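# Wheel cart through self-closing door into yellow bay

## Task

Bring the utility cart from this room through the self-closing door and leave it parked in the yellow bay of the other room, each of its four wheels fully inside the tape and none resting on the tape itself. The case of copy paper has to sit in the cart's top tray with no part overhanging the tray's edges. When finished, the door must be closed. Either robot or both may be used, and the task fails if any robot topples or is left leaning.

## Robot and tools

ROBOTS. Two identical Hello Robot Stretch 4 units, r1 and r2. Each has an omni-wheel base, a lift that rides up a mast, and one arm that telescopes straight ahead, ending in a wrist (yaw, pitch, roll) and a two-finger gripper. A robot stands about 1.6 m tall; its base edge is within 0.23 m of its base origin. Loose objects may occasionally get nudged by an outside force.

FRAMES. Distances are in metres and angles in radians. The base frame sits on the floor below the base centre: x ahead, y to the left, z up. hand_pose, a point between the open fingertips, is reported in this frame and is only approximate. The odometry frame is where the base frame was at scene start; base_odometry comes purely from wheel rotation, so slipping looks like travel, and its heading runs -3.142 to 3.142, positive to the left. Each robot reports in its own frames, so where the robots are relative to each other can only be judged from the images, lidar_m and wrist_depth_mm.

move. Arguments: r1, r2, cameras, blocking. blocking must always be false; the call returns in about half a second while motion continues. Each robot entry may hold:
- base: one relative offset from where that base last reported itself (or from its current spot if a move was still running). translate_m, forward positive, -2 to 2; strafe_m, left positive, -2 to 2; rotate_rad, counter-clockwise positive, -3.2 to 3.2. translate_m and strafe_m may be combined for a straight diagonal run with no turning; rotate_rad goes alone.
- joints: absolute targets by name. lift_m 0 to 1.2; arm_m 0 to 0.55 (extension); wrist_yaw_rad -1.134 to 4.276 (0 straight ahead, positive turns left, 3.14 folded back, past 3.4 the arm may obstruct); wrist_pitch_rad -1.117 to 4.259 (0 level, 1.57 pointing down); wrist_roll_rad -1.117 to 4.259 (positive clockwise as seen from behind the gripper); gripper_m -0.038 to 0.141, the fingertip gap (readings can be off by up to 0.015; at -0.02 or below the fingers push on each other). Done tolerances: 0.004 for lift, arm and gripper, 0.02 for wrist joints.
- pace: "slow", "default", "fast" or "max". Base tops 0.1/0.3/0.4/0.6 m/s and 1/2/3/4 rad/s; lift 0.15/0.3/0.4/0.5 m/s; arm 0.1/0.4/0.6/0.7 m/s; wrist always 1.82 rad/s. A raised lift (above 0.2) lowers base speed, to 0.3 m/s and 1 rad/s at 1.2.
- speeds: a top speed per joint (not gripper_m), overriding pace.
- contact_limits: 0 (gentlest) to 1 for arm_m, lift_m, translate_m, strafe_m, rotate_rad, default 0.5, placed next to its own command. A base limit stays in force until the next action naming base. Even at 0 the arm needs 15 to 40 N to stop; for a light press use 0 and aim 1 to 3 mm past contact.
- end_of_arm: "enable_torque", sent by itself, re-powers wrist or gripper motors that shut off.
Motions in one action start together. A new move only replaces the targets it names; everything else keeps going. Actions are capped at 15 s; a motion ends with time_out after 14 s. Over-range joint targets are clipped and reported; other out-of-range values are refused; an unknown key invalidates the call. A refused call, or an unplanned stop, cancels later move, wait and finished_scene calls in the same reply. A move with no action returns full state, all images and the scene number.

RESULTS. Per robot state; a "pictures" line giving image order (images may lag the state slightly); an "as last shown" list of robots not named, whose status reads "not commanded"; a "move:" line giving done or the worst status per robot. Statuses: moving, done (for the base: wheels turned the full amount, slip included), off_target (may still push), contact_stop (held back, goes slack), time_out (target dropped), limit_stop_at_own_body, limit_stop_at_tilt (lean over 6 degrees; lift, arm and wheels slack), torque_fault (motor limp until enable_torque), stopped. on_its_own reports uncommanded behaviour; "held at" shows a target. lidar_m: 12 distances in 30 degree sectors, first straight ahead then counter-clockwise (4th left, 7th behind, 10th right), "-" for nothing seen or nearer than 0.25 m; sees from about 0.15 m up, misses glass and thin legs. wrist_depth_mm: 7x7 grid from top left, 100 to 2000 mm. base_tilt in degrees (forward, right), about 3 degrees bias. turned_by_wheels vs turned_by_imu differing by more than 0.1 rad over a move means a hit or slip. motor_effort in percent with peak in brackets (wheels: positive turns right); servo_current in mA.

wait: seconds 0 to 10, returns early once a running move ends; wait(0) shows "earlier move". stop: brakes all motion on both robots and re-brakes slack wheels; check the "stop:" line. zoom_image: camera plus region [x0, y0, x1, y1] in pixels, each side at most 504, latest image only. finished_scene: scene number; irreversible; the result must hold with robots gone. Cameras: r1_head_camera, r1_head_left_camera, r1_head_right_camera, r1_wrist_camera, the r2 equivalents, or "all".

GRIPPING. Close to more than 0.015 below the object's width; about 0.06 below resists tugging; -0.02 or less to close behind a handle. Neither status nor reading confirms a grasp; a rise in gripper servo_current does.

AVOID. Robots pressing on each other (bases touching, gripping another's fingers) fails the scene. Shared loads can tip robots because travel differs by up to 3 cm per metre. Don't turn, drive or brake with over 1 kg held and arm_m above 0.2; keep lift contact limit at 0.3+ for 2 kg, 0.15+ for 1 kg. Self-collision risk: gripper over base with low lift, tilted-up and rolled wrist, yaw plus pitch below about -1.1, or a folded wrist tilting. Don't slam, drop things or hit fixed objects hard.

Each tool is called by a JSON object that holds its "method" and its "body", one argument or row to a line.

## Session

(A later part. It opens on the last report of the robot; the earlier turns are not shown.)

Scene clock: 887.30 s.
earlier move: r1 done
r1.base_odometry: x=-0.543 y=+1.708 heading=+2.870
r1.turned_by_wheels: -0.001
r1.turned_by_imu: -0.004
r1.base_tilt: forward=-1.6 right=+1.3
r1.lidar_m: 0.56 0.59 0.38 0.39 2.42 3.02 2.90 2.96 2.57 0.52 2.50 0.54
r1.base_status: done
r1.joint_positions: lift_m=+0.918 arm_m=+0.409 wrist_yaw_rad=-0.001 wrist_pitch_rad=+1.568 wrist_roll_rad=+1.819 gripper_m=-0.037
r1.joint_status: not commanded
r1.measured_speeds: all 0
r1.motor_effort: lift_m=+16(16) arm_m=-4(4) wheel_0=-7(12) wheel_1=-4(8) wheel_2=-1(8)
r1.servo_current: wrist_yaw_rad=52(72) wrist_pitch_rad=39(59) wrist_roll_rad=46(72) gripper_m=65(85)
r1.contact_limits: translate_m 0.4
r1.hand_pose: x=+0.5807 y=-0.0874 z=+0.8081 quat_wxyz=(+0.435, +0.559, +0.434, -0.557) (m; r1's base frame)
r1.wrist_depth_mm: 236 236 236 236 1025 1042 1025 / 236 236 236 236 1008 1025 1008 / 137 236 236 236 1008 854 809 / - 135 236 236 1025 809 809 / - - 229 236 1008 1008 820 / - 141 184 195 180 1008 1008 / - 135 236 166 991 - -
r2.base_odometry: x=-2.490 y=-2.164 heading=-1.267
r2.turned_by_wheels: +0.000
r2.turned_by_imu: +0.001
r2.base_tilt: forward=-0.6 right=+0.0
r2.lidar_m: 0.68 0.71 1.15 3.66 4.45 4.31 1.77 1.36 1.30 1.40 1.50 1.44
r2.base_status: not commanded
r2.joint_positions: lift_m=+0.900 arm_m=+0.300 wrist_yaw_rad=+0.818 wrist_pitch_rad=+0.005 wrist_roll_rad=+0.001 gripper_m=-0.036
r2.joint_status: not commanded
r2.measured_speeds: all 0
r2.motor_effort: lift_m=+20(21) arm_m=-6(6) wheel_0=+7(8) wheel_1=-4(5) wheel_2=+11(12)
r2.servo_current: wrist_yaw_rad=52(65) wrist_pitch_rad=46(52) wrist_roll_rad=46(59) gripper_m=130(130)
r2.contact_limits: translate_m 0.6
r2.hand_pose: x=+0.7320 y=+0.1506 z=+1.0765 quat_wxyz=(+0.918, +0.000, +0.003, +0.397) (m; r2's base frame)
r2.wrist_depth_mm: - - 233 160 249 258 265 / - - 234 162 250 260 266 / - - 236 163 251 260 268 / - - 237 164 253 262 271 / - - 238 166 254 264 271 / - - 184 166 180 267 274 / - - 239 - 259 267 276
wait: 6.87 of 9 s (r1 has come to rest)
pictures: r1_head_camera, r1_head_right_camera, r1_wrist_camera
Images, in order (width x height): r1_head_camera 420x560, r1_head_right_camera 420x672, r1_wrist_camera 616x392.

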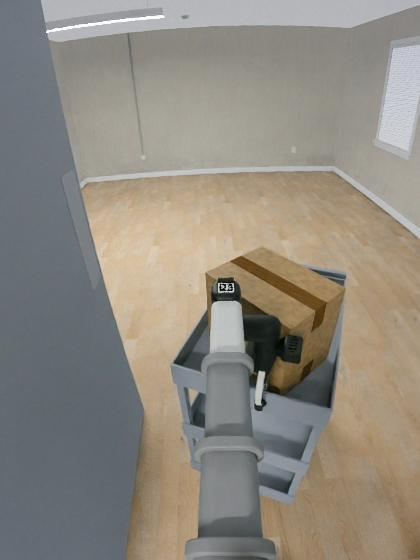

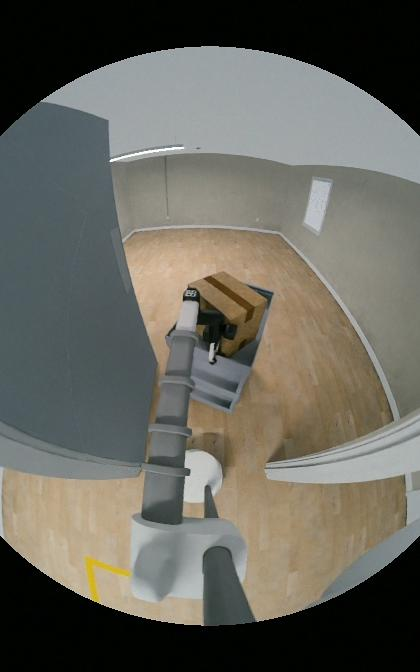

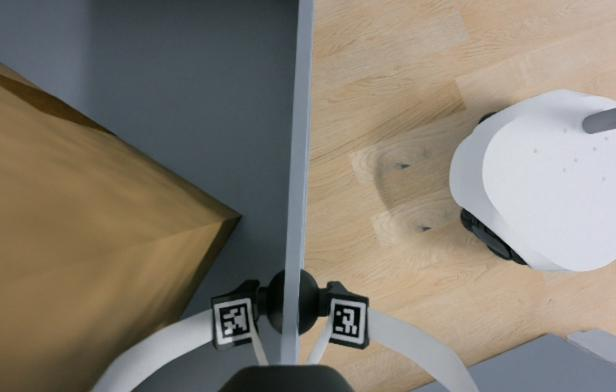

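{"method": "move", "body": {
  "blocking": false,
  "r1": {"base":{"translate_m":-0.5,"strafe_m":0.02},"pace":"slow","contact_limits":{"translate_m":0.3}}
}}

{"method": "wait", "body": {
  "seconds": 9,
  "cameras": ["r1_wrist_camera","r1_head_camera","r1_head_right_camera"]
}}

Scene clock: 893.50 s.
move: r1 moving
r1.base_odometry: x=-0.531 y=+1.704 heading=+2.869
r1.turned_by_wheels: -0.001
r1.turned_by_imu: -0.001
r1.base_tilt: forward=-1.6 right=+1.3
r1.lidar_m: 0.56 0.61 0.40 0.39 2.38 3.01 2.88 2.95 2.58 0.53 2.49 0.54
r1.base_status: translate_m moving; strafe_m moving
r1.joint_positions: lift_m=+0.918 arm_m=+0.409 wrist_yaw_rad=-0.001 wrist_pitch_rad=+1.568 wrist_roll_rad=+1.819 gripper_m=-0.037
r1.joint_status: not commanded
r1.measured_speeds: translate_m=-0.049 strafe_m=+0.002 rotate_rad=+0.000 lift_m=+0.000 arm_m=+0.000 wrist_yaw_rad=+0.000 wrist_pitch_rad=-0.008 wrist_roll_rad=+0.001
r1.motor_effort: lift_m=+16(16) arm_m=-4(4) wheel_0=-10(11) wheel_1=-7(8) wheel_2=+3(5)
r1.servo_current: wrist_yaw_rad=59(59) wrist_pitch_rad=46(52) wrist_roll_rad=52(65) gripper_m=72(72)
r1.contact_limits: translate_m 0.3
r1.hand_pose: x=+0.5808 y=-0.0874 z=+0.8081 quat_wxyz=(+0.435, +0.559, +0.433, -0.557) (m; r1's base frame)
r1.wrist_depth_mm: 236 236 236 236 1025 1025 1025 / 227 236 236 236 1025 1025 1025 / 134 226 236 235 1025 904 798 / - 131 235 236 1025 831 820 / - 118 230 236 1025 1042 798 / - 141 183 185 1008 1042 1008 / - 135 236 166 166 127 -
r2: as last shown
r2.turned_by_imu: +0.000
r2.lidar_m: 0.69 0.70 3.42 3.66 4.47 4.31 1.79 1.36 1.30 1.41 1.49 1.44
r2.motor_effort: lift_m=+20(21) arm_m=-6(6) wheel_0=+7(7) wheel_1=-4(4) wheel_2=+11(11)
r2.servo_current: wrist_yaw_rad=39(46) wrist_pitch_rad=46(52) wrist_roll_rad=39(59) gripper_m=117(124)
r2.contact_limits: translate_m 0.6
r2.wrist_depth_mm: - - 233 160 249 258 266 / - - 235 162 250 258 266 / - - 236 163 252 260 267 / - - 236 164 253 262 270 / - - 238 165 255 264 272 / - - 185 166 179 266 273 / - - 240 - 258 267 274
pictures: none

Scene clock: 899.30 s.
earlier move: r1 done
r1.base_odometry: x=-0.067 y=+1.555 heading=+2.870
r1.turned_by_wheels: +0.001
r1.turned_by_imu: +0.003
r1.base_tilt: forward=-1.6 right=+1.3
r1.lidar_m: 0.53 0.62 0.56 1.45 2.27 2.49 2.36 2.47 2.60 2.02 0.73 0.55
r1.base_status: done
r1.joint_positions: lift_m=+0.918 arm_m=+0.409 wrist_yaw_rad=-0.001 wrist_pitch_rad=+1.568 wrist_roll_rad=+1.819 gripper_m=-0.037
r1.joint_status: not commanded
r1.measured_speeds: all 0
r1.motor_effort: lift_m=+16(16) arm_m=-4(4) wheel_0=-1(13) wheel_1=-1(8) wheel_2=+6(9)
r1.servo_current: wrist_yaw_rad=46(72) wrist_pitch_rad=39(52) wrist_roll_rad=33(72) gripper_m=72(85)
r1.contact_limits: translate_m 0.3
r1.hand_pose: x=+0.5807 y=-0.0874 z=+0.8081 quat_wxyz=(+0.435, +0.559, +0.433, -0.557) (m; r1's base frame)
r1.wrist_depth_mm: 235 236 236 235 1008 1042 1025 / 235 236 235 234 1008 1025 1025 / 148 236 236 236 1025 866 809 / - 140 235 236 1025 831 809 / - - 209 236 1025 1025 820 / - 130 183 195 1025 1008 1042 / - 131 235 166 177 1025 1025
r2.base_odometry: x=-2.490 y=-2.164 heading=-1.267
r2.turned_by_wheels: +0.000
r2.turned_by_imu: +0.001
r2.base_tilt: forward=-0.6 right=+0.1
r2.lidar_m: 0.70 0.70 3.44 3.67 4.48 4.29 1.77 1.33 1.29 1.39 1.47 1.44
r2.base_status: not commanded
r2.joint_positions: lift_m=+0.900 arm_m=+0.300 wrist_yaw_rad=+0.818 wrist_pitch_rad=+0.005 wrist_roll_rad=+0.001 gripper_m=-0.036
r2.joint_status: not commanded
r2.measured_speeds: all 0
r2.motor_effort: lift_m=+20(21) arm_m=-5(6) wheel_0=+7(8) wheel_1=-4(5) wheel_2=+11(12)
r2.servo_current: wrist_yaw_rad=46(59) wrist_pitch_rad=46(52) wrist_roll_rad=39(65) gripper_m=117(130)
r2.contact_limits: translate_m 0.6
r2.hand_pose: x=+0.7320 y=+0.1506 z=+1.0765 quat_wxyz=(+0.918, +0.000, +0.003, +0.397) (m; r2's base frame)
r2.wrist_depth_mm: - - 232 161 248 258 265 / - - 235 162 250 259 267 / - - 236 163 253 259 268 / - - 236 164 252 263 270 / - - 239 166 254 264 272 / - - 185 166 179 267 273 / - - 241 - 257 268 276
wait: 5.80 of 9 s (r1 has come to rest)
pictures: r1_head_camera, r1_head_right_camera, r1_wrist_camera
Images, in order (width x height): r1_head_camera 420x560, r1_head_right_camera 420x672, r1_wrist_camera 616x392.

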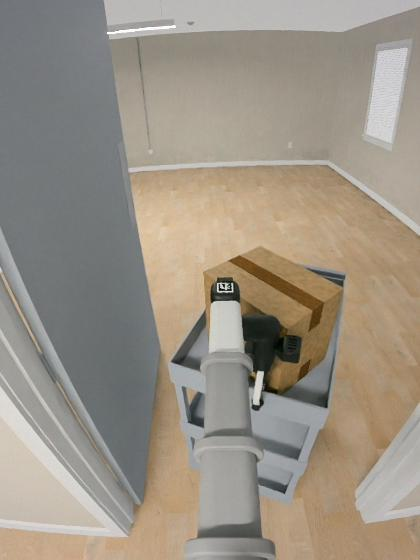

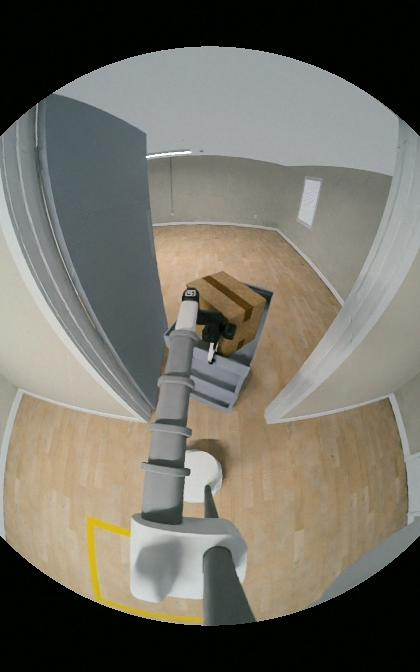

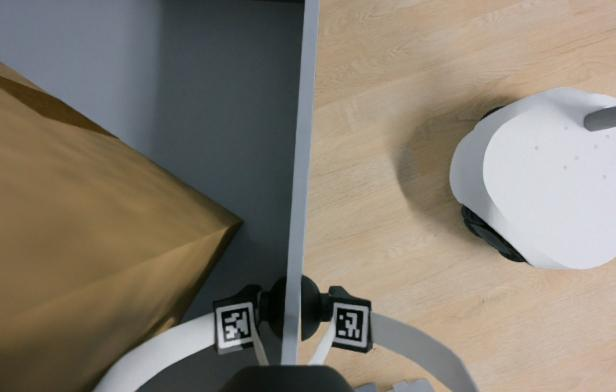

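{"method": "move", "body": {
  "blocking": false,
  "r1": {"joints":{"wrist_roll_rad":1.52},"speeds":{"wrist_roll_rad":0.1}}
}}

{"method": "wait", "body": {
  "seconds": 5,
  "cameras": ["r1_wrist_camera","r1_head_camera"]
}}

Scene clock: 905.27 s.
move: r1 moving
r1.base_odometry: x=-0.067 y=+1.555 heading=+2.870
r1.turned_by_wheels: +0.000
r1.turned_by_imu: +0.000
r1.base_tilt: forward=-1.6 right=+1.2
r1.lidar_m: 0.55 0.60 0.58 1.42 2.32 2.51 2.37 2.48 2.60 2.00 0.72 0.53
r1.base_status: not commanded
r1.joint_positions: lift_m=+0.918 arm_m=+0.409 wrist_yaw_rad=-0.001 wrist_pitch_rad=+1.568 wrist_roll_rad=+1.781 gripper_m=-0.037
r1.joint_status: wrist_roll_rad moving
r1.measured_speeds: translate_m=+0.000 strafe_m=+0.000 rotate_rad=+0.000 lift_m=+0.000 arm_m=+0.000 wrist_yaw_rad=+0.000 wrist_pitch_rad=+0.000 wrist_roll_rad=-0.099
r1.motor_effort: lift_m=+16(16) arm_m=-4(4) wheel_0=-1(1) wheel_1=-1(1) wheel_2=+6(6)
r1.servo_current: wrist_yaw_rad=33(59) wrist_pitch_rad=39(46) wrist_roll_rad=52(65) gripper_m=72(78)
r1.contact_limits: translate_m 0.3
r1.hand_pose: x=+0.5807 y=-0.0874 z=+0.8081 quat_wxyz=(+0.445, +0.551, +0.444, -0.549) (m; r1's base frame)
r1.wrist_depth_mm: 234 235 236 235 1008 1025 1008 / 227 236 234 235 1025 1025 1025 / 131 228 236 235 991 891 820 / - 135 235 235 1008 820 809 / - - 206 236 1025 1042 820 / - 134 186 195 1008 1025 1042 / - 132 235 166 176 1042 1025
r2: as last shown
r2.turned_by_imu: +0.000
r2.base_tilt: forward=-0.6 right=+0.0
r2.lidar_m: 0.69 0.70 3.44 3.69 4.47 4.30 1.76 1.36 1.30 1.38 1.49 1.44
r2.motor_effort: lift_m=+21(21) arm_m=-6(6) wheel_0=+8(8) wheel_1=-4(5) wheel_2=+11(11)
r2.servo_current: wrist_yaw_rad=46(59) wrist_pitch_rad=46(46) wrist_roll_rad=46(52) gripper_m=124(130)
r2.contact_limits: translate_m 0.6
r2.wrist_depth_mm: - - 233 160 249 258 266 / - - 235 162 250 258 266 / - - 236 163 251 260 268 / - - 237 164 252 262 271 / - - 239 165 255 265 272 / - - 185 166 179 266 273 / - - 239 - 259 267 276
pictures: none

Scene clock: 908.13 s.
earlier move: r1 done
r1.base_odometry: x=-0.067 y=+1.554 heading=+2.870
r1.turned_by_wheels: +0.000
r1.turned_by_imu: -0.001
r1.base_tilt: forward=-1.5 right=+1.3
r1.lidar_m: 0.56 0.58 0.58 1.44 2.33 2.51 2.37 2.46 2.59 2.04 0.71 0.54
r1.base_status: not commanded
r1.joint_positions: lift_m=+0.918 arm_m=+0.409 wrist_yaw_rad=-0.001 wrist_pitch_rad=+1.566 wrist_roll_rad=+1.532 gripper_m=-0.037
r1.joint_status: all done
r1.measured_speeds: all 0
r1.motor_effort: lift_m=+16(16) arm_m=-4(4) wheel_0=+0(1) wheel_1=-1(1) wheel_2=+2(6)
r1.servo_current: wrist_yaw_rad=39(65) wrist_pitch_rad=46(52) wrist_roll_rad=65(98) gripper_m=78(78)
r1.contact_limits: translate_m 0.3
r1.hand_pose: x=+0.5813 y=-0.0874 z=+0.8081 quat_wxyz=(+0.511, +0.492, +0.508, -0.489) (m; r1's base frame)
r1.wrist_depth_mm: 149 236 235 234 225 1025 1025 / 119 214 235 235 1025 1008 1008 / - 136 234 235 1008 1025 1008 / - 116 202 234 1042 976 809 / - - 236 234 1025 842 809 / - - 185 185 1025 1008 809 / - 143 236 165 175 1008 1008
r2.base_odometry: x=-2.490 y=-2.164 heading=-1.267
r2.turned_by_wheels: +0.000
r2.turned_by_imu: +0.000
r2.base_tilt: forward=-0.6 right=+0.0
r2.lidar_m: 0.67 0.71 3.43 3.64 4.48 4.32 1.76 1.32 1.28 1.37 1.49 1.44
r2.base_status: not commanded
r2.joint_positions: lift_m=+0.900 arm_m=+0.300 wrist_yaw_rad=+0.818 wrist_pitch_rad=+0.005 wrist_roll_rad=+0.001 gripper_m=-0.036
r2.joint_status: not commanded
r2.measured_speeds: all 0
r2.motor_effort: lift_m=+20(21) arm_m=-6(6) wheel_0=+7(8) wheel_1=-4(5) wheel_2=+11(11)
r2.servo_current: wrist_yaw_rad=39(65) wrist_pitch_rad=46(52) wrist_roll_rad=59(59) gripper_m=124(130)
r2.contact_limits: translate_m 0.6
r2.hand_pose: x=+0.7320 y=+0.1506 z=+1.0765 quat_wxyz=(+0.918, +0.000, +0.003, +0.397) (m; r2's base frame)
r2.wrist_depth_mm: - - 233 160 249 257 266 / - - 235 162 250 259 267 / - - 236 163 250 260 268 / - - 238 164 253 263 268 / - - 239 166 254 265 272 / - - 185 165 179 266 274 / - - 239 - 258 267 274
wait: 2.87 of 5 s (r1 has come to rest)
pictures: r1_head_camera, r1_wrist_camera
Images, in order (width x height): r1_head_camera 420x560, r1_wrist_camera 616x392.

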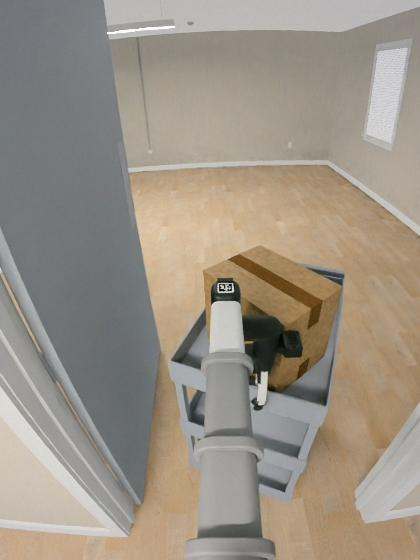

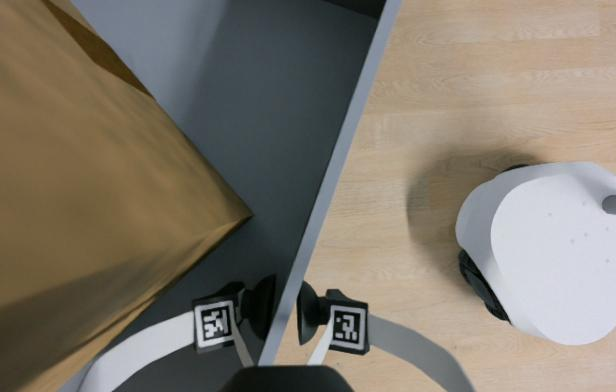

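{"method": "move", "body": {
  "blocking": false,
  "r1": {"base":{"translate_m":-0.4,"strafe_m":0.0},"pace":"slow","contact_limits":{"translate_m":0.3}}
}}

{"method": "wait", "body": {
  "seconds": 9,
  "cameras": ["r1_wrist_camera","r1_head_camera","r1_head_right_camera"]
}}

Scene clock: 941.07 s.
move: r1 moving
r1.base_odometry: x=-0.055 y=+1.551 heading=+2.870
r1.turned_by_wheels: +0.000
r1.turned_by_imu: +0.000
r1.base_tilt: forward=-1.6 right=+1.2
r1.lidar_m: 0.56 0.59 0.54 1.46 2.32 2.49 2.35 2.43 2.60 2.08 0.72 0.53
r1.base_status: translate_m moving; strafe_m moving
r1.joint_positions: lift_m=+0.918 arm_m=+0.409 wrist_yaw_rad=-0.001 wrist_pitch_rad=+1.563 wrist_roll_rad=+1.528 gripper_m=-0.037
r1.joint_status: not commanded
r1.measured_speeds: translate_m=-0.049 strafe_m=+0.001 rotate_rad=+0.000 lift_m=+0.000 arm_m=+0.000 wrist_yaw_rad=+0.000 wrist_pitch_rad=+0.000 wrist_roll_rad=+0.000
r1.motor_effort: lift_m=+16(16) arm_m=-4(4) wheel_0=-5(7) wheel_1=-4(6) wheel_2=+9(9)
r1.servo_current: wrist_yaw_rad=52(65) wrist_pitch_rad=46(52) wrist_roll_rad=59(85) gripper_m=72(78)
r1.contact_limits: translate_m 0.3
r1.hand_pose: x=+0.5821 y=-0.0874 z=+0.8081 quat_wxyz=(+0.512, +0.491, +0.508, -0.488) (m; r1's base frame)
r1.wrist_depth_mm: 146 236 234 235 226 1025 1008 / 120 210 235 235 1008 1008 1008 / - 136 236 236 1008 1042 1008 / - 116 200 235 1008 946 809 / - - 236 236 1025 831 788 / - 166 186 184 1025 1008 809 / 133 151 236 165 175 991 991
r2: as last shown
r2.base_tilt: forward=-0.7 right=+0.0
r2.lidar_m: 0.69 0.73 3.45 3.66 4.46 4.31 1.75 1.35 1.30 1.38 1.49 1.45
r2.motor_effort: lift_m=+21(21) arm_m=-5(6) wheel_0=+7(8) wheel_1=-4(4) wheel_2=+11(11)
r2.servo_current: wrist_yaw_rad=39(46) wrist_pitch_rad=46(46) wrist_roll_rad=46(59) gripper_m=124(130)
r2.contact_limits: translate_m 0.6
r2.wrist_depth_mm: - - 233 161 249 258 265 / - - 234 162 251 257 267 / - - 236 163 253 259 268 / - - 237 164 252 262 270 / - - 238 166 254 264 271 / - - 183 166 179 266 273 / - - 239 - 258 267 276
pictures: none

Scene clock: 945.83 s.
earlier move: r1 done
r1.base_odometry: x=+0.318 y=+1.447 heading=+2.869
r1.turned_by_wheels: +0.000
r1.turned_by_imu: +0.000
r1.base_tilt: forward=-1.6 right=+1.3
r1.lidar_m: 0.57 0.87 1.13 2.23 2.31 2.08 1.95 2.06 2.63 2.47 1.20 0.56
r1.base_status: done
r1.joint_positions: lift_m=+0.918 arm_m=+0.409 wrist_yaw_rad=-0.001 wrist_pitch_rad=+1.563 wrist_roll_rad=+1.528 gripper_m=-0.037
r1.joint_status: not commanded
r1.measured_speeds: all 0
r1.motor_effort: lift_m=+16(16) arm_m=-4(4) wheel_0=-4(8) wheel_1=-3(7) wheel_2=+2(10)
r1.servo_current: wrist_yaw_rad=59(78) wrist_pitch_rad=59(59) wrist_roll_rad=59(91) gripper_m=72(78)
r1.contact_limits: translate_m 0.3
r1.hand_pose: x=+0.5821 y=-0.0874 z=+0.8081 quat_wxyz=(+0.512, +0.491, +0.508, -0.488) (m; r1's base frame)
r1.wrist_depth_mm: 157 236 235 235 233 1025 1025 / 121 235 236 235 1042 1008 991 / - 142 235 234 1008 1025 1008 / - - 186 235 1025 904 809 / - - 235 236 1025 842 798 / - 175 196 190 1008 1008 798 / 132 149 236 165 176 1008 1042
r2.base_odometry: x=-2.490 y=-2.164 heading=-1.267
r2.turned_by_wheels: +0.000
r2.turned_by_imu: +0.001
r2.base_tilt: forward=-0.7 right=+0.0
r2.lidar_m: 0.69 0.72 3.44 3.64 4.47 4.29 1.77 1.35 1.29 1.39 1.49 1.45
r2.base_status: not commanded
r2.joint_positions: lift_m=+0.900 arm_m=+0.300 wrist_yaw_rad=+0.818 wrist_pitch_rad=+0.005 wrist_roll_rad=+0.001 gripper_m=-0.036
r2.joint_status: not commanded
r2.measured_speeds: all 0
r2.motor_effort: lift_m=+21(21) arm_m=-5(6) wheel_0=+7(8) wheel_1=-4(5) wheel_2=+11(12)
r2.servo_current: wrist_yaw_rad=59(59) wrist_pitch_rad=46(52) wrist_roll_rad=33(72) gripper_m=124(130)
r2.contact_limits: translate_m 0.6
r2.hand_pose: x=+0.7320 y=+0.1506 z=+1.0765 quat_wxyz=(+0.918, +0.000, +0.003, +0.397) (m; r2's base frame)
r2.wrist_depth_mm: - - 232 160 248 258 265 / - - 235 162 251 259 266 / - - 236 163 251 260 267 / - - 237 164 252 263 270 / - - 238 166 254 265 273 / - - 185 166 179 266 274 / - - 239 - 259 267 276
wait: 4.77 of 9 s (r1 has come to rest)
pictures: r1_head_camera, r1_head_right_camera, r1_wrist_camera
Images, in order (width x height): r1_head_camera 420x560, r1_head_right_camera 420x672, r1_wrist_camera 616x392.

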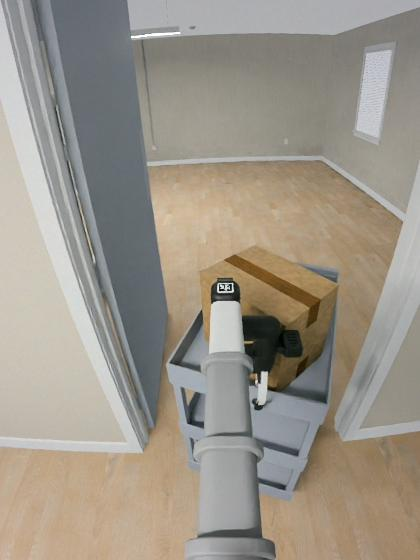

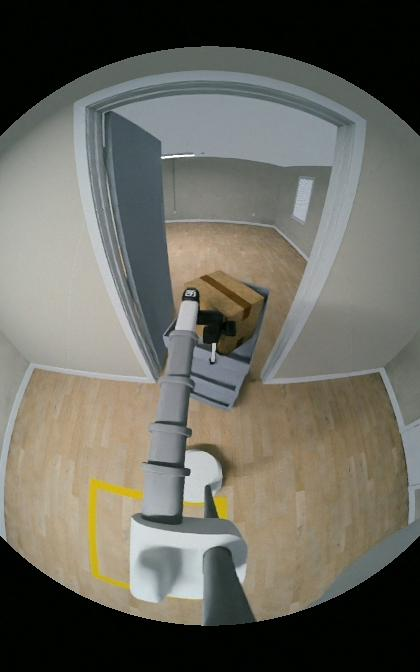

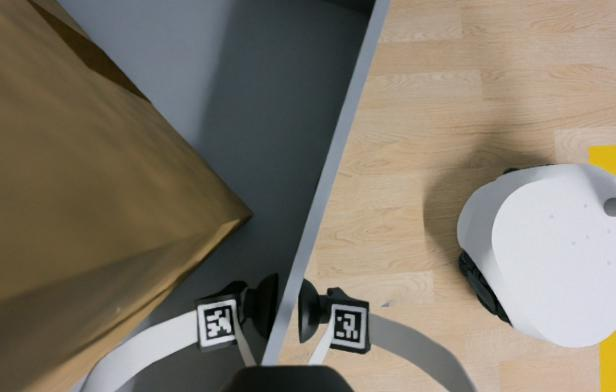

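{"method": "move", "body": {
  "blocking": false,
  "r1": {"base":{"translate_m":-0.25,"strafe_m":0.05},"pace":"slow","contact_limits":{"translate_m":0.3}}
}}

{"method": "wait", "body": {
  "seconds": 9,
  "cameras": ["r1_wrist_camera","r1_head_camera","r1_head_right_camera"]
}}

Scene clock: 952.60 s.
move: r1 moving
r1.base_odometry: x=+0.330 y=+1.441 heading=+2.869
r1.turned_by_wheels: -0.001
r1.turned_by_imu: -0.001
r1.base_tilt: forward=-1.6 right=+1.3
r1.lidar_m: 0.57 0.88 1.13 2.23 2.28 2.06 1.96 2.02 2.63 2.48 1.24 0.55
r1.base_status: translate_m moving; strafe_m moving
r1.joint_positions: lift_m=+0.918 arm_m=+0.409 wrist_yaw_rad=-0.001 wrist_pitch_rad=+1.563 wrist_roll_rad=+1.527 gripper_m=-0.037
r1.joint_status: not commanded
r1.measured_speeds: translate_m=-0.050 strafe_m=+0.009 rotate_rad=-0.004 lift_m=+0.000 arm_m=+0.000 wrist_yaw_rad=+0.000 wrist_pitch_rad=+0.000 wrist_roll_rad=+0.000
r1.motor_effort: lift_m=+16(16) arm_m=-4(4) wheel_0=-5(8) wheel_1=-5(6) wheel_2=+7(8)
r1.servo_current: wrist_yaw_rad=33(65) wrist_pitch_rad=39(59) wrist_roll_rad=65(65) gripper_m=72(78)
r1.contact_limits: translate_m 0.3
r1.hand_pose: x=+0.5821 y=-0.0874 z=+0.8081 quat_wxyz=(+0.512, +0.491, +0.508, -0.487) (m; r1's base frame)
r1.wrist_depth_mm: 157 236 234 235 234 1025 1025 / 120 235 236 235 991 1025 1008 / - 141 234 235 1008 1008 1008 / - - 186 236 1025 946 809 / - - 236 235 1025 831 809 / - 151 195 187 1025 1025 798 / - 141 236 165 176 1025 1008
r2: as last shown
r2.turned_by_imu: +0.000
r2.base_tilt: forward=-0.6 right=+0.1
r2.lidar_m: 0.68 0.71 3.43 3.64 4.47 4.30 1.74 1.32 1.29 1.37 1.51 1.44
r2.motor_effort: lift_m=+20(21) arm_m=-6(6) wheel_0=+7(7) wheel_1=-4(4) wheel_2=+11(11)
r2.servo_current: wrist_yaw_rad=46(59) wrist_pitch_rad=46(46) wrist_roll_rad=46(59) gripper_m=124(130)
r2.contact_limits: translate_m 0.6
r2.wrist_depth_mm: - - 233 161 250 256 265 / - - 235 162 250 258 267 / - - 236 163 251 260 268 / - - 236 164 252 262 271 / - - 238 166 255 264 272 / - - 184 165 179 265 273 / - - 239 - 259 267 276
pictures: none

Scene clock: 955.90 s.
earlier move: r1 done
r1.base_odometry: x=+0.546 y=+1.332 heading=+2.868
r1.turned_by_wheels: -0.001
r1.turned_by_imu: -0.003
r1.base_tilt: forward=-1.6 right=+1.3
r1.lidar_m: 0.57 1.10 1.43 2.16 2.25 1.84 1.69 1.75 2.35 2.53 1.56 0.56
r1.base_status: done
r1.joint_positions: lift_m=+0.918 arm_m=+0.409 wrist_yaw_rad=-0.001 wrist_pitch_rad=+1.563 wrist_roll_rad=+1.527 gripper_m=-0.037
r1.joint_status: not commanded
r1.measured_speeds: all 0
r1.motor_effort: lift_m=+16(16) arm_m=-4(4) wheel_0=-10(13) wheel_1=-5(9) wheel_2=-4(8)
r1.servo_current: wrist_yaw_rad=33(72) wrist_pitch_rad=59(59) wrist_roll_rad=59(78) gripper_m=78(78)
r1.contact_limits: translate_m 0.3
r1.hand_pose: x=+0.5821 y=-0.0874 z=+0.8081 quat_wxyz=(+0.512, +0.491, +0.508, -0.487) (m; r1's base frame)
r1.wrist_depth_mm: 141 236 236 236 234 1008 1008 / - 198 235 236 1025 1025 1008 / - 124 236 236 1008 1008 1008 / - - 180 236 1042 976 798 / - 121 235 236 1025 854 798 / - 181 185 185 1008 1008 820 / 146 143 236 165 175 - 1008
r2.base_odometry: x=-2.490 y=-2.164 heading=-1.267
r2.turned_by_wheels: +0.000
r2.turned_by_imu: +0.000
r2.base_tilt: forward=-0.6 right=+0.1
r2.lidar_m: 0.70 0.70 3.44 3.65 4.46 4.30 1.74 1.33 1.30 1.38 1.50 1.43
r2.base_status: not commanded
r2.joint_positions: lift_m=+0.900 arm_m=+0.300 wrist_yaw_rad=+0.818 wrist_pitch_rad=+0.005 wrist_roll_rad=+0.001 gripper_m=-0.036
r2.joint_status: not commanded
r2.measured_speeds: all 0
r2.motor_effort: lift_m=+21(21) arm_m=-5(6) wheel_0=+7(8) wheel_1=-4(5) wheel_2=+11(12)
r2.servo_current: wrist_yaw_rad=46(59) wrist_pitch_rad=39(52) wrist_roll_rad=59(59) gripper_m=130(130)
r2.contact_limits: translate_m 0.6
r2.hand_pose: x=+0.7320 y=+0.1506 z=+1.0765 quat_wxyz=(+0.918, +0.000, +0.003, +0.397) (m; r2's base frame)
r2.wrist_depth_mm: - - 234 161 249 257 266 / - - 234 162 251 258 267 / - - 236 163 252 260 267 / - - 236 163 253 262 270 / - - 238 165 254 264 271 / - - 185 165 178 267 273 / - - 240 - 259 268 276
wait: 3.30 of 9 s (r1 has come to rest)
pictures: r1_head_camera, r1_head_right_camera, r1_wrist_camera
Images, in order (width x height): r1_head_camera 420x560, r1_head_right_camera 420x672, r1_wrist_camera 616x392.

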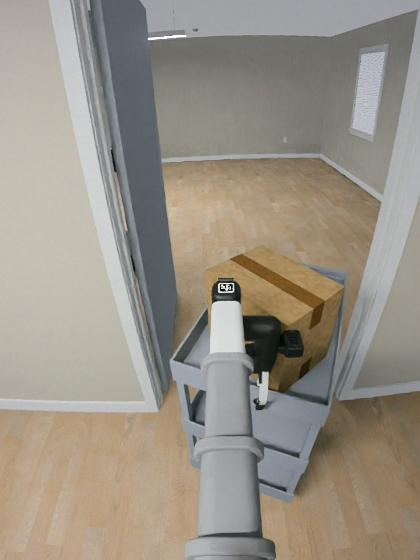

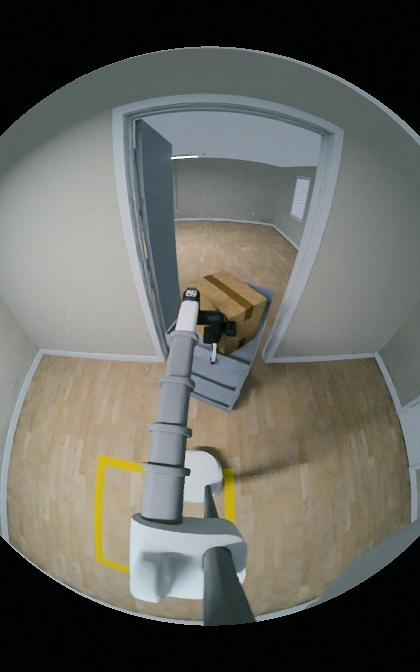

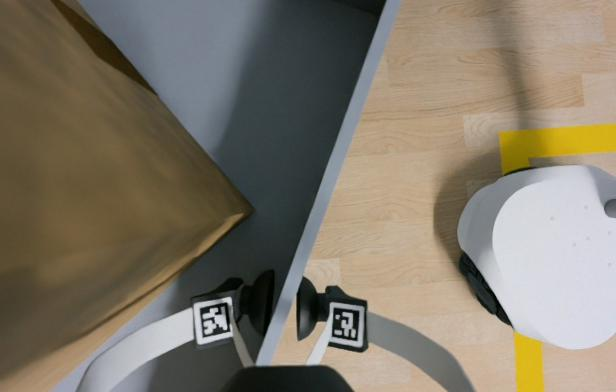

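{"method": "move", "body": {
  "blocking": false,
  "r1": {"base":{"translate_m":-0.4,"strafe_m":0.06},"pace":"slow","contact_limits":{"translate_m":0.3}}
}}

{"method": "wait", "body": {
  "seconds": 9,
  "cameras": ["r1_wrist_camera","r1_head_camera","r1_head_right_camera"]
}}

Scene clock: 970.50 s.
move: r1 moving
r1.base_odometry: x=+0.557 y=+1.326 heading=+2.867
r1.turned_by_wheels: -0.001
r1.turned_by_imu: -0.001
r1.base_tilt: forward=-1.6 right=+1.3
r1.lidar_m: 0.57 1.09 1.46 2.16 2.25 1.80 1.71 1.76 2.36 2.54 1.63 0.55
r1.base_status: translate_m moving; strafe_m moving
r1.joint_positions: lift_m=+0.918 arm_m=+0.409 wrist_yaw_rad=-0.001 wrist_pitch_rad=+1.563 wrist_roll_rad=+1.527 gripper_m=-0.037
r1.joint_status: not commanded
r1.measured_speeds: translate_m=-0.050 strafe_m=+0.008 rotate_rad=-0.001 lift_m=+0.000 arm_m=+0.000 wrist_yaw_rad=+0.000 wrist_pitch_rad=+0.000 wrist_roll_rad=+0.000
r1.motor_effort: lift_m=+16(16) arm_m=-4(4) wheel_0=-10(14) wheel_1=-7(8) wheel_2=+3(6)
r1.servo_current: wrist_yaw_rad=46(52) wrist_pitch_rad=39(59) wrist_roll_rad=52(72) gripper_m=72(78)
r1.contact_limits: translate_m 0.3
r1.hand_pose: x=+0.5821 y=-0.0874 z=+0.8081 quat_wxyz=(+0.512, +0.491, +0.508, -0.487) (m; r1's base frame)
r1.wrist_depth_mm: 141 236 236 236 230 1008 1008 / - 197 236 236 1025 1025 991 / - 135 235 236 1025 1025 1025 / - - 181 236 1008 960 809 / - 121 235 236 1025 831 809 / - 185 185 187 1025 1025 809 / 150 144 236 180 175 128 1008
r2: as last shown
r2.base_tilt: forward=-0.7 right=+0.1
r2.lidar_m: 0.68 0.71 3.42 3.64 4.44 4.27 1.78 1.33 1.29 1.41 1.50 1.46
r2.motor_effort: lift_m=+20(21) arm_m=-5(6) wheel_0=+7(8) wheel_1=-4(5) wheel_2=+11(11)
r2.servo_current: wrist_yaw_rad=33(52) wrist_pitch_rad=46(46) wrist_roll_rad=52(52) gripper_m=117(124)
r2.contact_limits: translate_m 0.6
r2.wrist_depth_mm: - - 233 161 248 257 265 / - - 235 162 250 259 267 / - - 236 163 252 260 267 / - - 236 164 252 263 270 / - - 238 166 255 264 272 / - - 185 166 180 266 273 / - - 239 - 259 268 276
pictures: none

Scene clock: 975.30 s.
earlier move: r1 done
r1.base_odometry: x=+0.914 y=+1.166 heading=+2.867
r1.turned_by_wheels: +0.000
r1.turned_by_imu: -0.001
r1.base_tilt: forward=-1.5 right=+1.3
r1.lidar_m: 0.56 1.49 1.98 2.08 2.00 1.40 1.33 1.38 1.84 2.59 2.20 0.56
r1.base_status: done
r1.joint_positions: lift_m=+0.918 arm_m=+0.409 wrist_yaw_rad=-0.001 wrist_pitch_rad=+1.562 wrist_roll_rad=+1.527 gripper_m=-0.037
r1.joint_status: not commanded
r1.measured_speeds: all 0
r1.motor_effort: lift_m=+16(16) arm_m=-4(4) wheel_0=-6(14) wheel_1=-4(9) wheel_2=+2(6)
r1.servo_current: wrist_yaw_rad=39(65) wrist_pitch_rad=46(59) wrist_roll_rad=65(78) gripper_m=65(85)
r1.contact_limits: translate_m 0.3
r1.hand_pose: x=+0.5823 y=-0.0874 z=+0.8081 quat_wxyz=(+0.513, +0.491, +0.508, -0.487) (m; r1's base frame)
r1.wrist_depth_mm: 126 235 236 235 230 1042 1008 / - 177 235 236 235 1025 1008 / - 120 236 235 1025 1025 1008 / - - 170 235 1025 946 809 / - 126 236 236 1025 831 798 / - 234 191 183 1025 1025 798 / 216 153 235 179 166 1025 991
r2.base_odometry: x=-2.490 y=-2.164 heading=-1.267
r2.turned_by_wheels: +0.000
r2.turned_by_imu: +0.001
r2.base_tilt: forward=-0.7 right=+0.1
r2.lidar_m: 0.70 0.71 3.45 3.66 4.47 4.28 1.76 1.35 1.30 1.38 1.49 1.43
r2.base_status: not commanded
r2.joint_positions: lift_m=+0.900 arm_m=+0.300 wrist_yaw_rad=+0.818 wrist_pitch_rad=+0.005 wrist_roll_rad=+0.001 gripper_m=-0.036
r2.joint_status: not commanded
r2.measured_speeds: all 0
r2.motor_effort: lift_m=+20(21) arm_m=-5(6) wheel_0=+7(8) wheel_1=-4(5) wheel_2=+11(12)
r2.servo_current: wrist_yaw_rad=52(65) wrist_pitch_rad=46(59) wrist_roll_rad=39(65) gripper_m=124(130)
r2.contact_limits: translate_m 0.6
r2.hand_pose: x=+0.7320 y=+0.1506 z=+1.0765 quat_wxyz=(+0.918, +0.000, +0.003, +0.397) (m; r2's base frame)
r2.wrist_depth_mm: - - 233 161 248 258 265 / - - 234 163 251 258 267 / - - 236 163 251 260 268 / - - 237 164 252 263 270 / - - 239 166 255 264 271 / - - 185 166 179 266 274 / - - 240 - 259 267 276
wait: 4.80 of 9 s (r1 has come to rest)
pictures: r1_head_camera, r1_head_right_camera, r1_wrist_camera
Images, in order (width x height): r1_head_camera 420x560, r1_head_right_camera 420x672, r1_wrist_camera 616x392.

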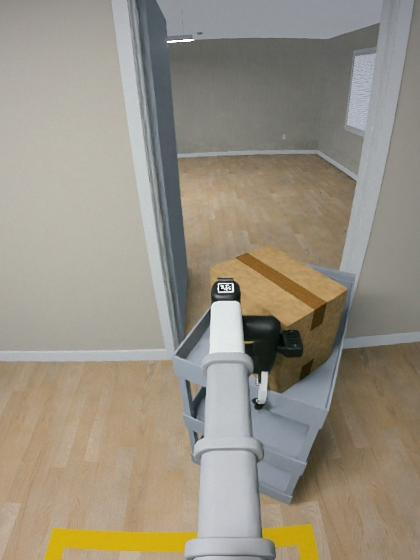

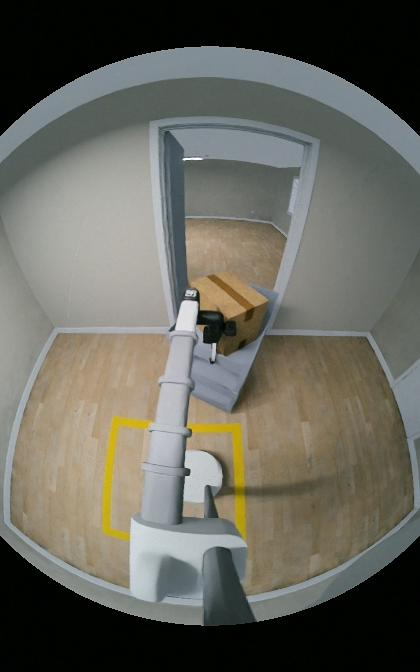

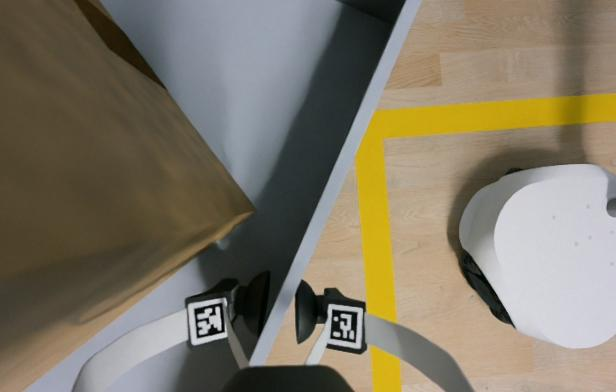

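{"method": "move", "body": {
  "blocking": false,
  "r1": {"base":{"translate_m":-0.4,"strafe_m":-0.04},"pace":"slow","contact_limits":{"translate_m":0.3},"joints":{"arm_m":0.3},"speeds":{"arm_m":0.04}}
}}

{"method": "wait", "body": {
  "seconds": 9,
  "cameras": ["r1_wrist_camera","r1_head_camera","r1_head_right_camera"]
}}

{"method": "wait", "body": {
  "seconds": 3,
  "cameras": ["r1_wrist_camera","r1_head_camera","r1_head_right_camera"]
}}

Scene clock: 1000.23 s.
move: r1 moving
r1.base_odometry: x=+0.927 y=+1.163 heading=+2.867
r1.turned_by_wheels: +0.000
r1.turned_by_imu: +0.000
r1.base_tilt: forward=-1.6 right=+1.2
r1.lidar_m: 0.54 1.49 2.00 2.09 1.96 1.40 1.32 1.35 1.82 2.60 2.19 0.53
r1.base_status: translate_m moving; strafe_m moving
r1.joint_positions: lift_m=+0.918 arm_m=+0.391 wrist_yaw_rad=-0.001 wrist_pitch_rad=+1.560 wrist_roll_rad=+1.527 gripper_m=-0.037
r1.joint_status: arm_m moving
r1.measured_speeds: translate_m=-0.050 strafe_m=-0.005 rotate_rad=-0.002 lift_m=+0.000 arm_m=-0.041 wrist_yaw_rad=+0.000 wrist_pitch_rad=+0.000 wrist_roll_rad=+0.000
r1.motor_effort: lift_m=+16(16) arm_m=-3(9) wheel_0=-1(8) wheel_1=-5(7) wheel_2=+6(10)
r1.servo_current: wrist_yaw_rad=52(72) wrist_pitch_rad=59(65) wrist_roll_rad=59(72) gripper_m=72(78)
r1.contact_limits: translate_m 0.3
r1.hand_pose: x=+0.5648 y=-0.0874 z=+0.8081 quat_wxyz=(+0.513, +0.492, +0.508, -0.487) (m; r1's base frame)
r1.wrist_depth_mm: 126 236 236 235 229 1008 1042 / - 176 235 234 236 1025 1008 / - 119 236 235 1008 1008 1025 / - - 167 236 1025 878 809 / - - 236 235 1025 820 798 / - 221 192 185 1025 946 809 / 167 153 236 180 175 1008 1025
r2: as last shown
r2.turned_by_imu: +0.000
r2.lidar_m: 0.69 0.69 3.43 3.68 4.43 4.29 1.76 1.36 1.31 1.40 1.49 1.44
r2.motor_effort: lift_m=+21(21) arm_m=-6(6) wheel_0=+7(8) wheel_1=-4(5) wheel_2=+11(11)
r2.servo_current: wrist_yaw_rad=52(52) wrist_pitch_rad=46(46) wrist_roll_rad=59(59) gripper_m=124(130)
r2.contact_limits: translate_m 0.6
r2.wrist_depth_mm: - - 234 160 249 257 266 / - - 234 162 249 258 266 / - - 235 163 252 260 268 / - - 236 164 253 264 270 / - - 238 166 254 264 271 / - - 185 166 179 267 273 / - - 239 - 258 267 276
pictures: none

Scene clock: 1005.03 s.
earlier move: r1 done
r1.base_odometry: x=+1.310 y=+1.096 heading=+2.867
r1.turned_by_wheels: +0.000
r1.turned_by_imu: +0.000
r1.base_tilt: forward=-1.6 right=+1.3
r1.lidar_m: 0.44 0.55 2.24 2.09 1.41 0.99 0.92 0.95 1.28 2.57 2.65 0.45
r1.base_status: done
r1.joint_positions: lift_m=+0.918 arm_m=+0.300 wrist_yaw_rad=-0.001 wrist_pitch_rad=+1.560 wrist_roll_rad=+1.527 gripper_m=-0.037
r1.joint_status: all done
r1.measured_speeds: all 0
r1.motor_effort: lift_m=+16(16) arm_m=-3(9) wheel_0=-2(8) wheel_1=-3(8) wheel_2=+3(10)
r1.servo_current: wrist_yaw_rad=46(72) wrist_pitch_rad=59(65) wrist_roll_rad=46(72) gripper_m=65(78)
r1.contact_limits: translate_m 0.3
r1.hand_pose: x=+0.4739 y=-0.0874 z=+0.8081 quat_wxyz=(+0.513, +0.492, +0.508, -0.487) (m; r1's base frame)
r1.wrist_depth_mm: 166 236 236 236 1008 1042 1008 / 122 236 236 235 1008 1008 1008 / - 154 235 234 1025 1025 1008 / - 117 198 235 1025 798 809 / - - 236 236 1008 809 809 / - 154 197 192 1025 809 798 / 119 148 236 166 177 809 1025
r2.base_odometry: x=-2.490 y=-2.164 heading=-1.267
r2.turned_by_wheels: +0.000
r2.turned_by_imu: +0.001
r2.base_tilt: forward=-0.6 right=+0.1
r2.lidar_m: 0.68 0.69 3.44 3.61 4.43 4.31 1.76 1.32 1.30 1.39 1.51 1.43
r2.base_status: not commanded
r2.joint_positions: lift_m=+0.900 arm_m=+0.300 wrist_yaw_rad=+0.818 wrist_pitch_rad=+0.005 wrist_roll_rad=+0.001 gripper_m=-0.036
r2.joint_status: not commanded
r2.measured_speeds: all 0
r2.motor_effort: lift_m=+21(21) arm_m=-6(6) wheel_0=+7(8) wheel_1=-4(5) wheel_2=+11(12)
r2.servo_current: wrist_yaw_rad=46(65) wrist_pitch_rad=39(52) wrist_roll_rad=59(59) gripper_m=124(130)
r2.contact_limits: translate_m 0.6
r2.hand_pose: x=+0.7320 y=+0.1506 z=+1.0765 quat_wxyz=(+0.918, +0.000, +0.003, +0.397) (m; r2's base frame)
r2.wrist_depth_mm: - - 232 161 249 257 265 / - - 233 162 250 260 266 / - - 236 163 253 260 268 / - - 237 164 252 263 271 / - - 238 165 254 265 271 / - - 185 165 179 266 274 / - - 240 - 258 268 274
wait: 4.80 of 9 s (r1 has come to rest)
pictures: r1_head_camera, r1_head_right_camera, r1_wrist_camera
Images, in order (width x height): r1_head_camera 420x560, r1_head_right_camera 420x672, r1_wrist_camera 616x392.

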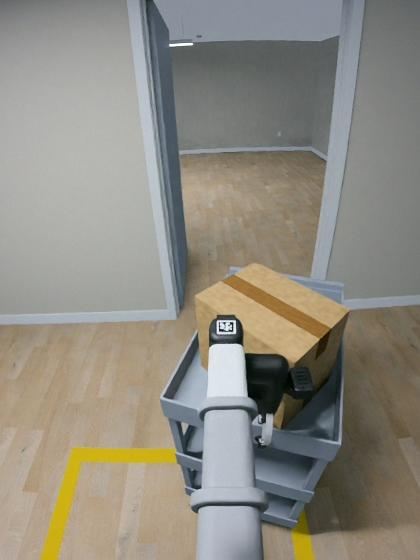

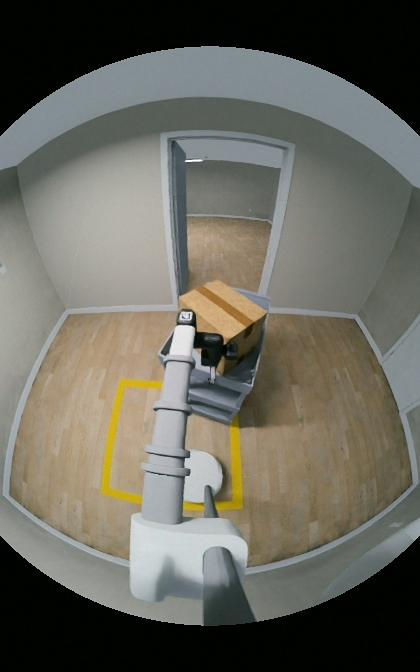

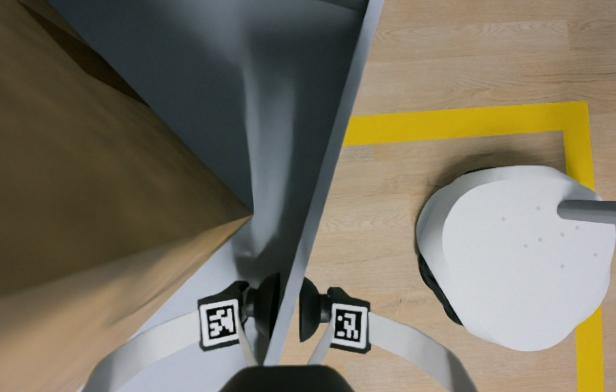

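Scene clock: 1008.03 s.
r1.base_odometry: x=+1.310 y=+1.096 heading=+2.867
r1.turned_by_wheels: +0.000
r1.turned_by_imu: +0.000
r1.base_tilt: forward=-1.6 right=+1.3
r1.lidar_m: 0.46 0.57 2.24 2.10 1.41 0.98 0.91 0.95 1.31 2.60 2.66 0.43
r1.base_status: done
r1.joint_positions: lift_m=+0.918 arm_m=+0.300 wrist_yaw_rad=-0.001 wrist_pitch_rad=+1.560 wrist_roll_rad=+1.527 gripper_m=-0.037
r1.joint_status: all done
r1.measured_speeds: all 0
r1.motor_effort: lift_m=+16(16) arm_m=-4(9) wheel_0=-2(8) wheel_1=-3(8) wheel_2=+3(10)
r1.servo_current: wrist_yaw_rad=46(72) wrist_pitch_rad=52(65) wrist_roll_rad=59(72) gripper_m=72(78)
r1.contact_limits: translate_m 0.3
r1.hand_pose: x=+0.4739 y=-0.0874 z=+0.8081 quat_wxyz=(+0.513, +0.492, +0.508, -0.487) (m; r1's base frame)
r1.wrist_depth_mm: 167 236 236 236 1025 991 1008 / 122 236 236 236 1008 1025 1025 / - 153 236 236 1025 1025 1008 / - 117 197 235 1025 809 820 / - - 236 235 1008 809 809 / - 154 197 192 1008 798 809 / 119 148 236 166 176 809 1008
r2.base_odometry: x=-2.490 y=-2.164 heading=-1.267
r2.turned_by_wheels: +0.000
r2.turned_by_imu: +0.000
r2.base_tilt: forward=-0.6 right=+0.0
r2.lidar_m: 0.69 0.71 3.42 3.65 4.46 4.28 1.78 1.33 1.27 1.40 1.50 1.44
r2.base_status: not commanded
r2.joint_positions: lift_m=+0.900 arm_m=+0.300 wrist_yaw_rad=+0.818 wrist_pitch_rad=+0.005 wrist_roll_rad=+0.001 gripper_m=-0.036
r2.joint_status: not commanded
r2.measured_speeds: all 0
r2.motor_effort: lift_m=+21(21) arm_m=-6(6) wheel_0=+7(8) wheel_1=-4(5) wheel_2=+11(12)
r2.servo_current: wrist_yaw_rad=52(65) wrist_pitch_rad=46(52) wrist_roll_rad=33(59) gripper_m=117(130)
r2.contact_limits: translate_m 0.6
r2.hand_pose: x=+0.7320 y=+0.1506 z=+1.0765 quat_wxyz=(+0.918, +0.000, +0.003, +0.397) (m; r2's base frame)
r2.wrist_depth_mm: - - 233 161 248 257 265 / - - 234 162 250 259 267 / - - 236 163 251 260 268 / - - 236 164 254 263 270 / - - 239 165 253 264 272 / - - 184 166 179 266 274 / - - 238 - 258 267 276
wait: 3.00 s; at rest by 0.27 s
pictures: r1_head_camera, r1_head_right_camera, r1_wrist_camera
Images, in order (width x height): r1_head_camera 420x560, r1_head_right_camera 420x672, r1_wrist_camera 616x392.

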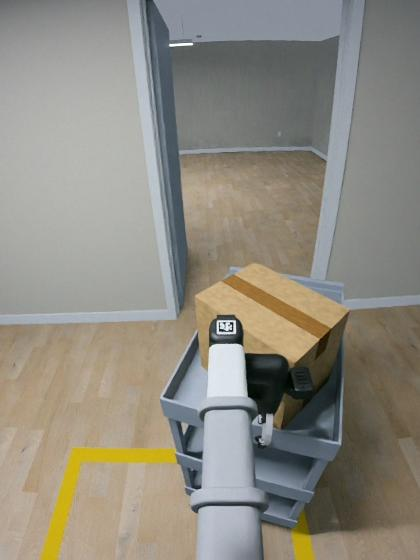

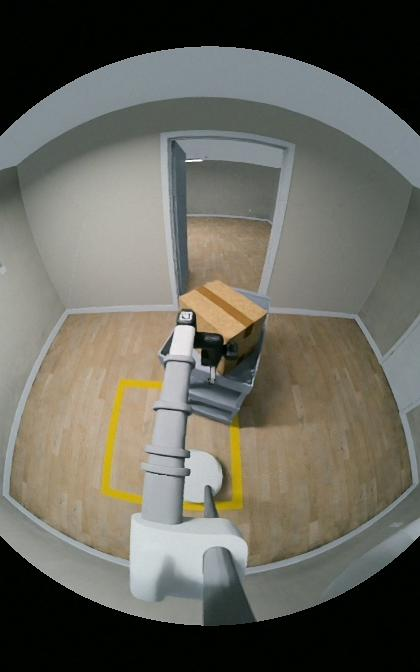

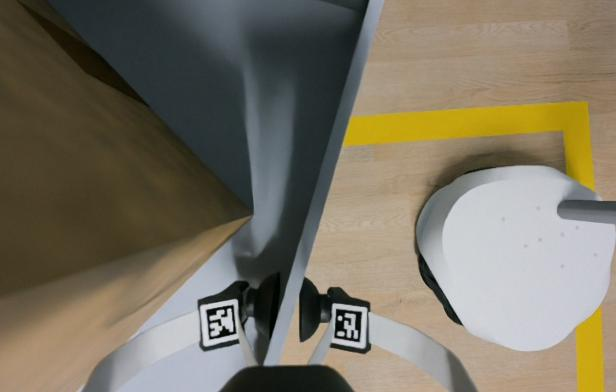

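{"method": "move", "body": {
  "blocking": false,
  "r1": {"base":{"rotate_rad":0.2},"pace":"slow","contact_limits":{"rotate_rad":0.3}}
}}

{"method": "wait", "body": {
  "seconds": 5,
  "cameras": ["r1_wrist_camera","r1_head_camera"]
}}

Scene clock: 1017.97 s.
move: r1 moving
r1.base_odometry: x=+1.310 y=+1.096 heading=+2.989
r1.turned_by_wheels: +0.122
r1.turned_by_imu: +0.121
r1.base_tilt: forward=-1.6 right=+1.3
r1.lidar_m: 0.44 1.96 2.16 2.12 1.25 0.94 0.91 0.99 1.48 2.56 2.47 0.44
r1.base_status: rotate_rad moving
r1.joint_positions: lift_m=+0.918 arm_m=+0.300 wrist_yaw_rad=-0.002 wrist_pitch_rad=+1.560 wrist_roll_rad=+1.527 gripper_m=-0.037
r1.joint_status: not commanded
r1.measured_speeds: translate_m=+0.000 strafe_m=+0.000 rotate_rad=+0.429 lift_m=+0.000 arm_m=+0.000 wrist_yaw_rad=+0.000 wrist_pitch_rad=+0.000 wrist_roll_rad=+0.000
r1.motor_effort: lift_m=+16(16) arm_m=+5(5) wheel_0=-15(16) wheel_1=-6(9) wheel_2=-12(15)
r1.servo_current: wrist_yaw_rad=46(65) wrist_pitch_rad=59(65) wrist_roll_rad=46(59) gripper_m=72(78)
r1.contact_limits: rotate_rad 0.3
r1.hand_pose: x=+0.4737 y=-0.0874 z=+0.8081 quat_wxyz=(+0.513, +0.492, +0.508, -0.487) (m; r1's base frame)
r1.wrist_depth_mm: - 237 236 236 235 1025 1008 / - 159 237 236 236 1008 1025 / - 116 236 235 1008 1025 1025 / - - 168 236 1008 798 809 / - 139 236 235 1008 809 809 / - 236 187 187 1008 809 798 / 237 153 235 183 176 798 1008
r2: as last shown
r2.base_tilt: forward=-0.7 right=+0.0
r2.lidar_m: 0.68 0.70 3.45 3.65 4.45 4.30 1.76 1.34 1.29 1.42 1.50 1.44
r2.motor_effort: lift_m=+21(21) arm_m=-5(6) wheel_0=+7(8) wheel_1=-4(4) wheel_2=+11(11)
r2.servo_current: wrist_yaw_rad=33(59) wrist_pitch_rad=46(52) wrist_roll_rad=59(59) gripper_m=124(124)
r2.contact_limits: translate_m 0.6
r2.wrist_depth_mm: - - 232 160 249 258 265 / - - 235 162 250 259 267 / - - 236 163 251 260 270 / - - 236 164 252 263 270 / - - 238 166 254 263 271 / - - 185 165 179 266 274 / - - 240 - 258 267 277
pictures: none

Scene clock: 1018.67 s.
earlier move: r1 done
r1.base_odometry: x=+1.310 y=+1.096 heading=+3.066
r1.turned_by_wheels: +0.077
r1.turned_by_imu: +0.078
r1.base_tilt: forward=-1.6 right=+1.3
r1.lidar_m: 0.46 2.01 2.14 2.12 1.19 0.93 0.92 1.04 1.65 2.55 2.33 0.41
r1.base_status: done
r1.joint_positions: lift_m=+0.918 arm_m=+0.300 wrist_yaw_rad=-0.002 wrist_pitch_rad=+1.560 wrist_roll_rad=+1.527 gripper_m=-0.037
r1.joint_status: not commanded
r1.measured_speeds: all 0
r1.motor_effort: lift_m=+16(16) arm_m=+4(5) wheel_0=-5(16) wheel_1=-4(9) wheel_2=-3(15)
r1.servo_current: wrist_yaw_rad=39(65) wrist_pitch_rad=65(65) wrist_roll_rad=65(65) gripper_m=72(78)
r1.contact_limits: rotate_rad 0.3
r1.hand_pose: x=+0.4737 y=-0.0874 z=+0.8081 quat_wxyz=(+0.513, +0.492, +0.508, -0.487) (m; r1's base frame)
r1.wrist_depth_mm: - 160 236 235 234 190 1008 / - 123 236 236 234 1025 1008 / - 114 222 235 215 1025 1008 / - - 156 235 991 809 798 / - - 236 235 1008 809 809 / - 236 181 187 1008 809 809 / 237 151 238 180 176 809 1025
r2.base_odometry: x=-2.490 y=-2.164 heading=-1.267
r2.turned_by_wheels: +0.000
r2.turned_by_imu: +0.000
r2.base_tilt: forward=-0.7 right=+0.1
r2.lidar_m: 0.70 0.71 3.42 3.66 4.45 4.29 1.74 1.33 1.28 1.38 1.48 1.46
r2.base_status: not commanded
r2.joint_positions: lift_m=+0.900 arm_m=+0.300 wrist_yaw_rad=+0.818 wrist_pitch_rad=+0.005 wrist_roll_rad=+0.001 gripper_m=-0.036
r2.joint_status: not commanded
r2.measured_speeds: all 0
r2.motor_effort: lift_m=+21(21) arm_m=-5(6) wheel_0=+7(8) wheel_1=-4(4) wheel_2=+11(11)
r2.servo_current: wrist_yaw_rad=52(65) wrist_pitch_rad=46(52) wrist_roll_rad=52(59) gripper_m=117(130)
r2.contact_limits: translate_m 0.6
r2.hand_pose: x=+0.7320 y=+0.1506 z=+1.0765 quat_wxyz=(+0.918, +0.000, +0.003, +0.397) (m; r2's base frame)
r2.wrist_depth_mm: - - 231 161 249 258 266 / - - 234 162 252 259 267 / - - 236 163 250 260 268 / - - 237 164 253 262 270 / - - 239 165 255 264 272 / - - 184 166 179 266 273 / - - 239 - 258 268 276
wait: 0.70 of 5 s (r1 has come to rest)
pictures: r1_head_camera, r1_wrist_camera
Images, in order (width x height): r1_head_camera 420x560, r1_wrist_camera 616x392.

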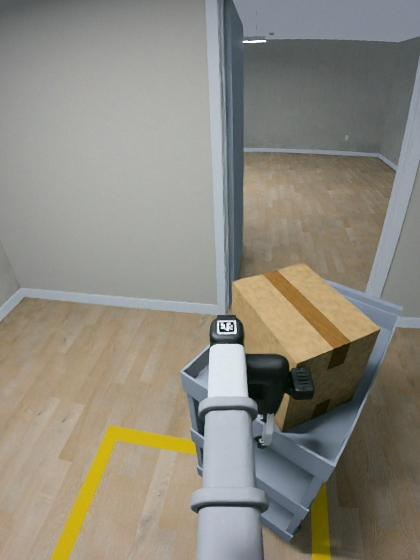

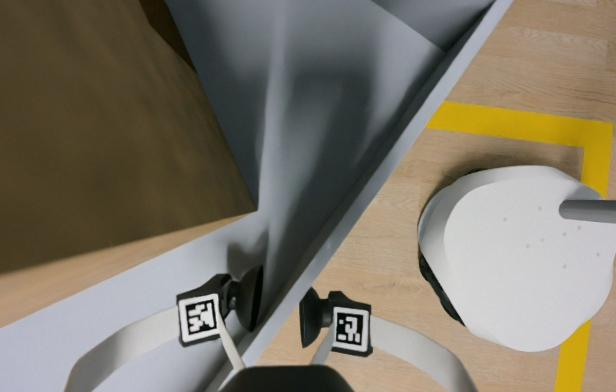

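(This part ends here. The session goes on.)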